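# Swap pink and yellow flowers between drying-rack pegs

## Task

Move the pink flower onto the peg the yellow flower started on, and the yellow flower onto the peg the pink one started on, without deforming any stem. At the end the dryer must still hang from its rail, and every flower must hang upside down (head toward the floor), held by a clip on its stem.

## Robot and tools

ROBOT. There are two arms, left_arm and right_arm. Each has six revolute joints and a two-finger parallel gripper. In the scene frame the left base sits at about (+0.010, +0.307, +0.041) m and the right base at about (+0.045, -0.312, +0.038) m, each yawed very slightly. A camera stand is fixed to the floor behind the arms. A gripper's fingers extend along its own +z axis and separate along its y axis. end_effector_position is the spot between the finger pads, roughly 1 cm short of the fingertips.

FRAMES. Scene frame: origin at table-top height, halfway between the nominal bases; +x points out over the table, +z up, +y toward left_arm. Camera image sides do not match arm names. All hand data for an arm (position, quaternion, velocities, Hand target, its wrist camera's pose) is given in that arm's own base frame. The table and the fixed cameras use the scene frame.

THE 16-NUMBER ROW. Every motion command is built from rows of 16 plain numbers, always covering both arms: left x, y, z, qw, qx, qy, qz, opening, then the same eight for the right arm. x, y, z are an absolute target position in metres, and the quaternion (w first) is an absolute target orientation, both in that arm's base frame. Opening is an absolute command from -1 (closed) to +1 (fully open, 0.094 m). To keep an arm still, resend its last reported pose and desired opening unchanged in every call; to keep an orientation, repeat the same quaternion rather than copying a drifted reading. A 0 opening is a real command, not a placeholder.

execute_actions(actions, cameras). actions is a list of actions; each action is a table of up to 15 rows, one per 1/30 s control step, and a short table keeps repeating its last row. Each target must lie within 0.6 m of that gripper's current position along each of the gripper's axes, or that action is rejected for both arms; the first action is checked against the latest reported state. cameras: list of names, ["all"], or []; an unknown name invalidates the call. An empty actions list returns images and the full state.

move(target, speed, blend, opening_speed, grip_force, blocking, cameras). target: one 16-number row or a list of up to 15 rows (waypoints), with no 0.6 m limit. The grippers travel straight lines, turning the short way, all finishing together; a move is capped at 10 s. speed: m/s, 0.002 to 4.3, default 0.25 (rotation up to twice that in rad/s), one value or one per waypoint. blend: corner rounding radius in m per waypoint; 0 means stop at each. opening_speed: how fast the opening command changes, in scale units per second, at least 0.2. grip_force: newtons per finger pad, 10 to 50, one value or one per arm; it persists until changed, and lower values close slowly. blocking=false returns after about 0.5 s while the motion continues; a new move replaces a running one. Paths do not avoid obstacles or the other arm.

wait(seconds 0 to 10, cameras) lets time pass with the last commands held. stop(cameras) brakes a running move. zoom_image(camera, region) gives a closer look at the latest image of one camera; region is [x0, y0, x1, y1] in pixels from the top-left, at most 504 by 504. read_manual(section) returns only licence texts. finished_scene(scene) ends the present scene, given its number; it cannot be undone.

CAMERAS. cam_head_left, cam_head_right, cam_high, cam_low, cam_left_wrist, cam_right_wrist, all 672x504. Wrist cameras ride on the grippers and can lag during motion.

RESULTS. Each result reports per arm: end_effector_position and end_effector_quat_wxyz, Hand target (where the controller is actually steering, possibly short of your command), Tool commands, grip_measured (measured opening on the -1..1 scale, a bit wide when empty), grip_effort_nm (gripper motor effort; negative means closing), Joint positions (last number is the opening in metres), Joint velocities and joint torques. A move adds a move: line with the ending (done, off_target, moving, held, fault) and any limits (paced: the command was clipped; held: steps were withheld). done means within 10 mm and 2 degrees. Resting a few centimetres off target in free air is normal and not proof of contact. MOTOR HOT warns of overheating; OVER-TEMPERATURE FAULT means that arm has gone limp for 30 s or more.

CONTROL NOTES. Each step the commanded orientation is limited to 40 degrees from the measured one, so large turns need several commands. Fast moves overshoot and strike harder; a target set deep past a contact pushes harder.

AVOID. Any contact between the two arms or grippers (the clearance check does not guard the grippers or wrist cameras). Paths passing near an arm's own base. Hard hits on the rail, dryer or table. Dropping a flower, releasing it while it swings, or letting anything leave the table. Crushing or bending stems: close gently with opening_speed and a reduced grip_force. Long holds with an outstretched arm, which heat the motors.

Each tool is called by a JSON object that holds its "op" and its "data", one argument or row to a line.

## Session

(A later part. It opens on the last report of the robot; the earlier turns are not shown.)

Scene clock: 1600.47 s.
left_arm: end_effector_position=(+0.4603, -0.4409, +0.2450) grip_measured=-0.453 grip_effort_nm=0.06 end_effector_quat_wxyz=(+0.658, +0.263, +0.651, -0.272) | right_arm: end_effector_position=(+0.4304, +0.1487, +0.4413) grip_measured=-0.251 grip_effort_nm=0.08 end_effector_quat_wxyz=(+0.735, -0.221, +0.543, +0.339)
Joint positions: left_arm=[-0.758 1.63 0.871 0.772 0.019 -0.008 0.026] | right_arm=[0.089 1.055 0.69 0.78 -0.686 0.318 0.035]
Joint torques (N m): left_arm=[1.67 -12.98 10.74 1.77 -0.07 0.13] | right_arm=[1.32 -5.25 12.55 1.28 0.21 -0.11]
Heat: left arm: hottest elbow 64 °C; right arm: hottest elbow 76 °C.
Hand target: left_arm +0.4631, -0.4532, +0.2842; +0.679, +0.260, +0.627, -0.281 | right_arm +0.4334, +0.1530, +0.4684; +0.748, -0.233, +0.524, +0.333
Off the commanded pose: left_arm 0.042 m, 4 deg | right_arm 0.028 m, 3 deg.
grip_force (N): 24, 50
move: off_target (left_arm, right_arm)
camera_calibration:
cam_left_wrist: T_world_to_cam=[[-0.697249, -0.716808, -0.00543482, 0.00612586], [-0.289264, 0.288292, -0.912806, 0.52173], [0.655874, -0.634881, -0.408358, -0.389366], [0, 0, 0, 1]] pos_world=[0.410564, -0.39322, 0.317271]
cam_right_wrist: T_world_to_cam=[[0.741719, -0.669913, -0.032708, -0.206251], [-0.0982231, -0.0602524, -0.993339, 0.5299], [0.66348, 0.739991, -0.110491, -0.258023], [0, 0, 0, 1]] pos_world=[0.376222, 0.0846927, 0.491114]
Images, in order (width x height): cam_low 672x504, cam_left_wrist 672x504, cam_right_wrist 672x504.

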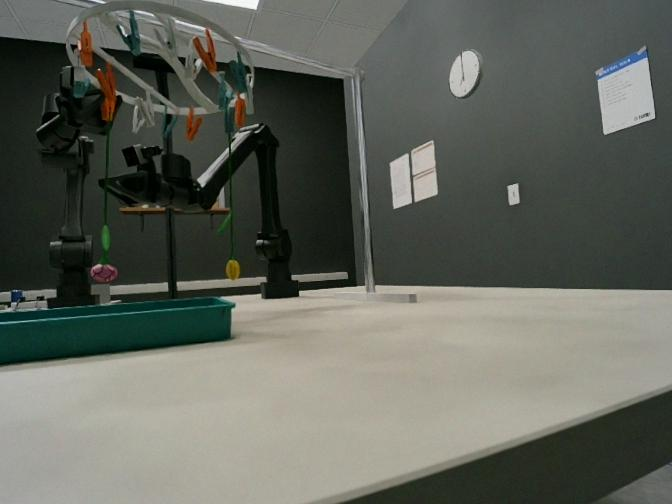

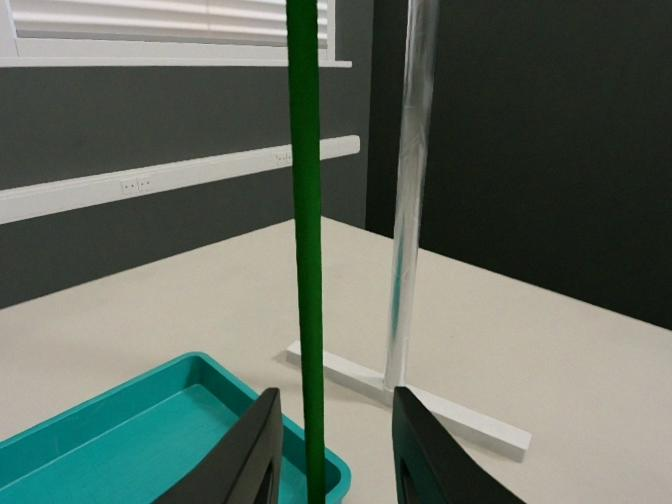

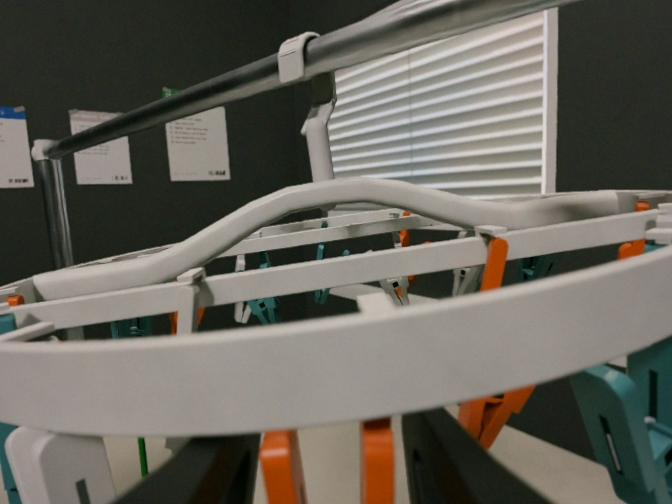

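{"op": "move", "data": {
  "target": [
    [0.4650,-0.4550,0.2840,0.6784,0.2598,0.6271,-0.2810,-0.45,0.4350,0.1535,0.4690,0.7483,-0.2333,0.5240,0.3332,-0.05],
    [0.4250,-0.4100,0.2820,0.6784,0.2598,0.6271,-0.2810,-0.45,0.3980,0.1120,0.4690,0.7483,-0.2333,0.5240,0.3332,-0.05],
    [0.3600,-0.3400,0.2750,0.6784,0.2598,0.6271,-0.2810,-0.45,0.3650,0.0750,0.4690,0.7483,-0.2333,0.5240,0.3332,-0.05]
  ],
  "opening_speed": 0.4,
  "speed": [0.05,0.07,0.12],
  "blend": [0,0.02,0],
  "cameras": ["cam_low", "cam_right_wrist", "cam_head_left", "cam_left_wrist"]
}}

Scene clock: 1611.03 s.
left_arm: end_effector_position=(+0.3581, -0.3460, +0.2648) grip_measured=-0.452 grip_effort_nm=0.06 end_effector_quat_wxyz=(+0.667, +0.265, +0.636, -0.282) | right_arm: end_effector_position=(+0.3675, +0.0781, +0.4706) grip_measured=-0.051 grip_effort_nm=0.08 end_effector_quat_wxyz=(+0.748, -0.237, +0.524, +0.332)
Joint positions: left_arm=[-0.753 1.257 0.511 0.796 0.042 -0.008 0.026] | right_arm=[-0.168 0.873 0.625 0.842 -0.923 0.487 0.045]
Joint torques (N m): left_arm=[3.43 -7.53 6.91 2.7 0.15 0.11] | right_arm=[-0.38 -2.61 7.76 1.95 0.21 0.2]
Heat: left arm: hottest elbow 64 °C; right arm: hottest elbow 75 °C.
Hand target: left_arm +0.3599, -0.3401, +0.2749; +0.678, +0.260, +0.627, -0.281 | right_arm +0.3650, +0.0751, +0.4689; +0.748, -0.233, +0.524, +0.333
Off the commanded pose: left_arm 0.012 m, 2 deg | right_arm 0.004 m, 0 deg.
grip_force (N): 24, 50
move: off_target (left_arm)
camera_calibration:
cam_left_wrist: T_world_to_cam=[[-0.709491, -0.704678, -0.00712238, 0.0120295], [-0.259366, 0.270508, -0.927122, 0.469804], [0.655249, -0.655937, -0.374693, -0.269961], [0, 0, 0, 1]] pos_world=[0.307278, -0.295687, 0.334499]
cam_right_wrist: T_world_to_cam=[[0.746237, -0.665458, 0.0171779, -0.23147], [-0.0429017, -0.0738289, -0.996348, 0.530697], [0.664296, 0.742775, -0.0836432, -0.173884], [0, 0, 0, 1]] pos_world=[0.31101, 0.0143041, 0.518191]
Images, in order (width x height): cam_head_left 672x504, cam_low 672x504, cam_left_wrist 672x504, cam_right_wrist 672x504.

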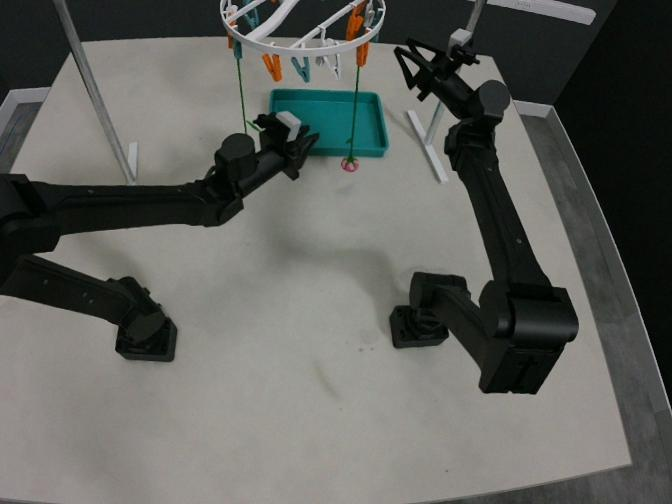

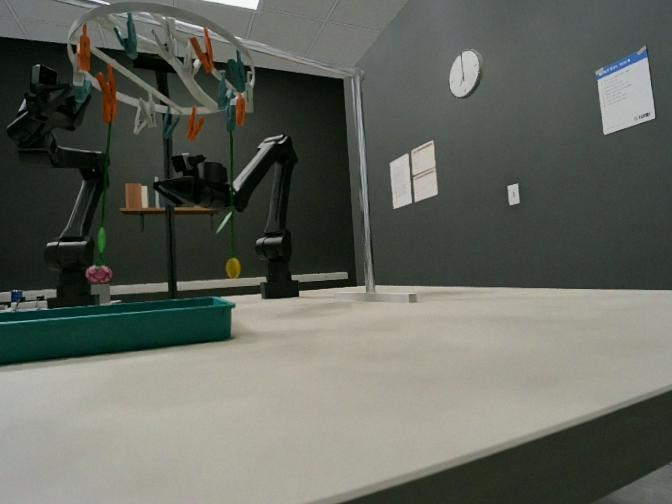

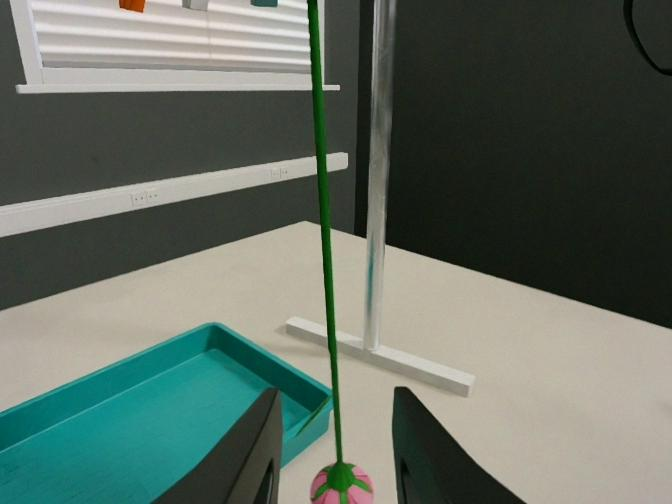

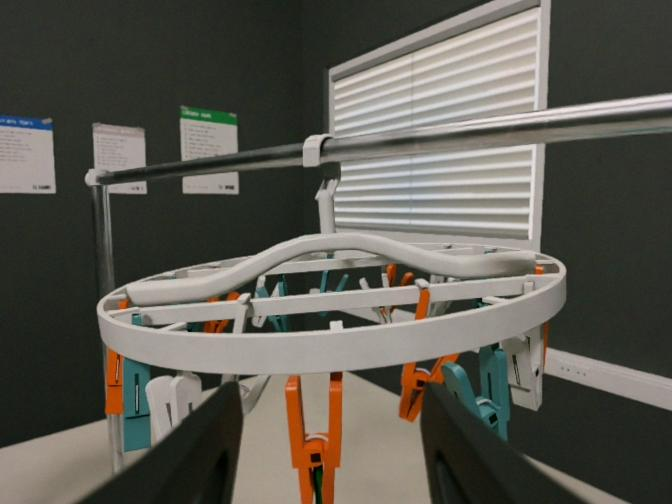

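{"op": "zoom_image", "data": {
  "camera": "cam_right_wrist",
  "region": [240, 350, 400, 504]
}}

{"op": "zoom_image", "data": {
  "camera": "cam_low",
  "region": [60, 40, 270, 290]
}}

Scaled by 3.150 from the camera's 672x504 image, which has a finer 960x720 frame.

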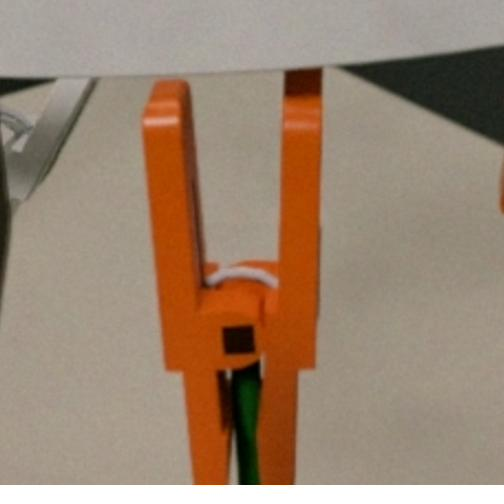

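Scaled by 2.016 from the camera's 672x504 image, which has a finer 960x720 frame.

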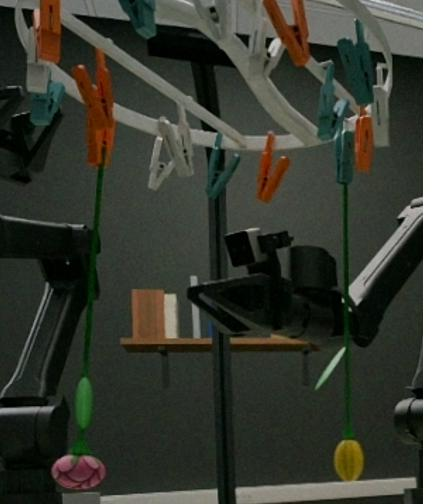

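{"op": "finished_scene", "data": {
  "scene": 2
}}

The scene is finished: the task was done.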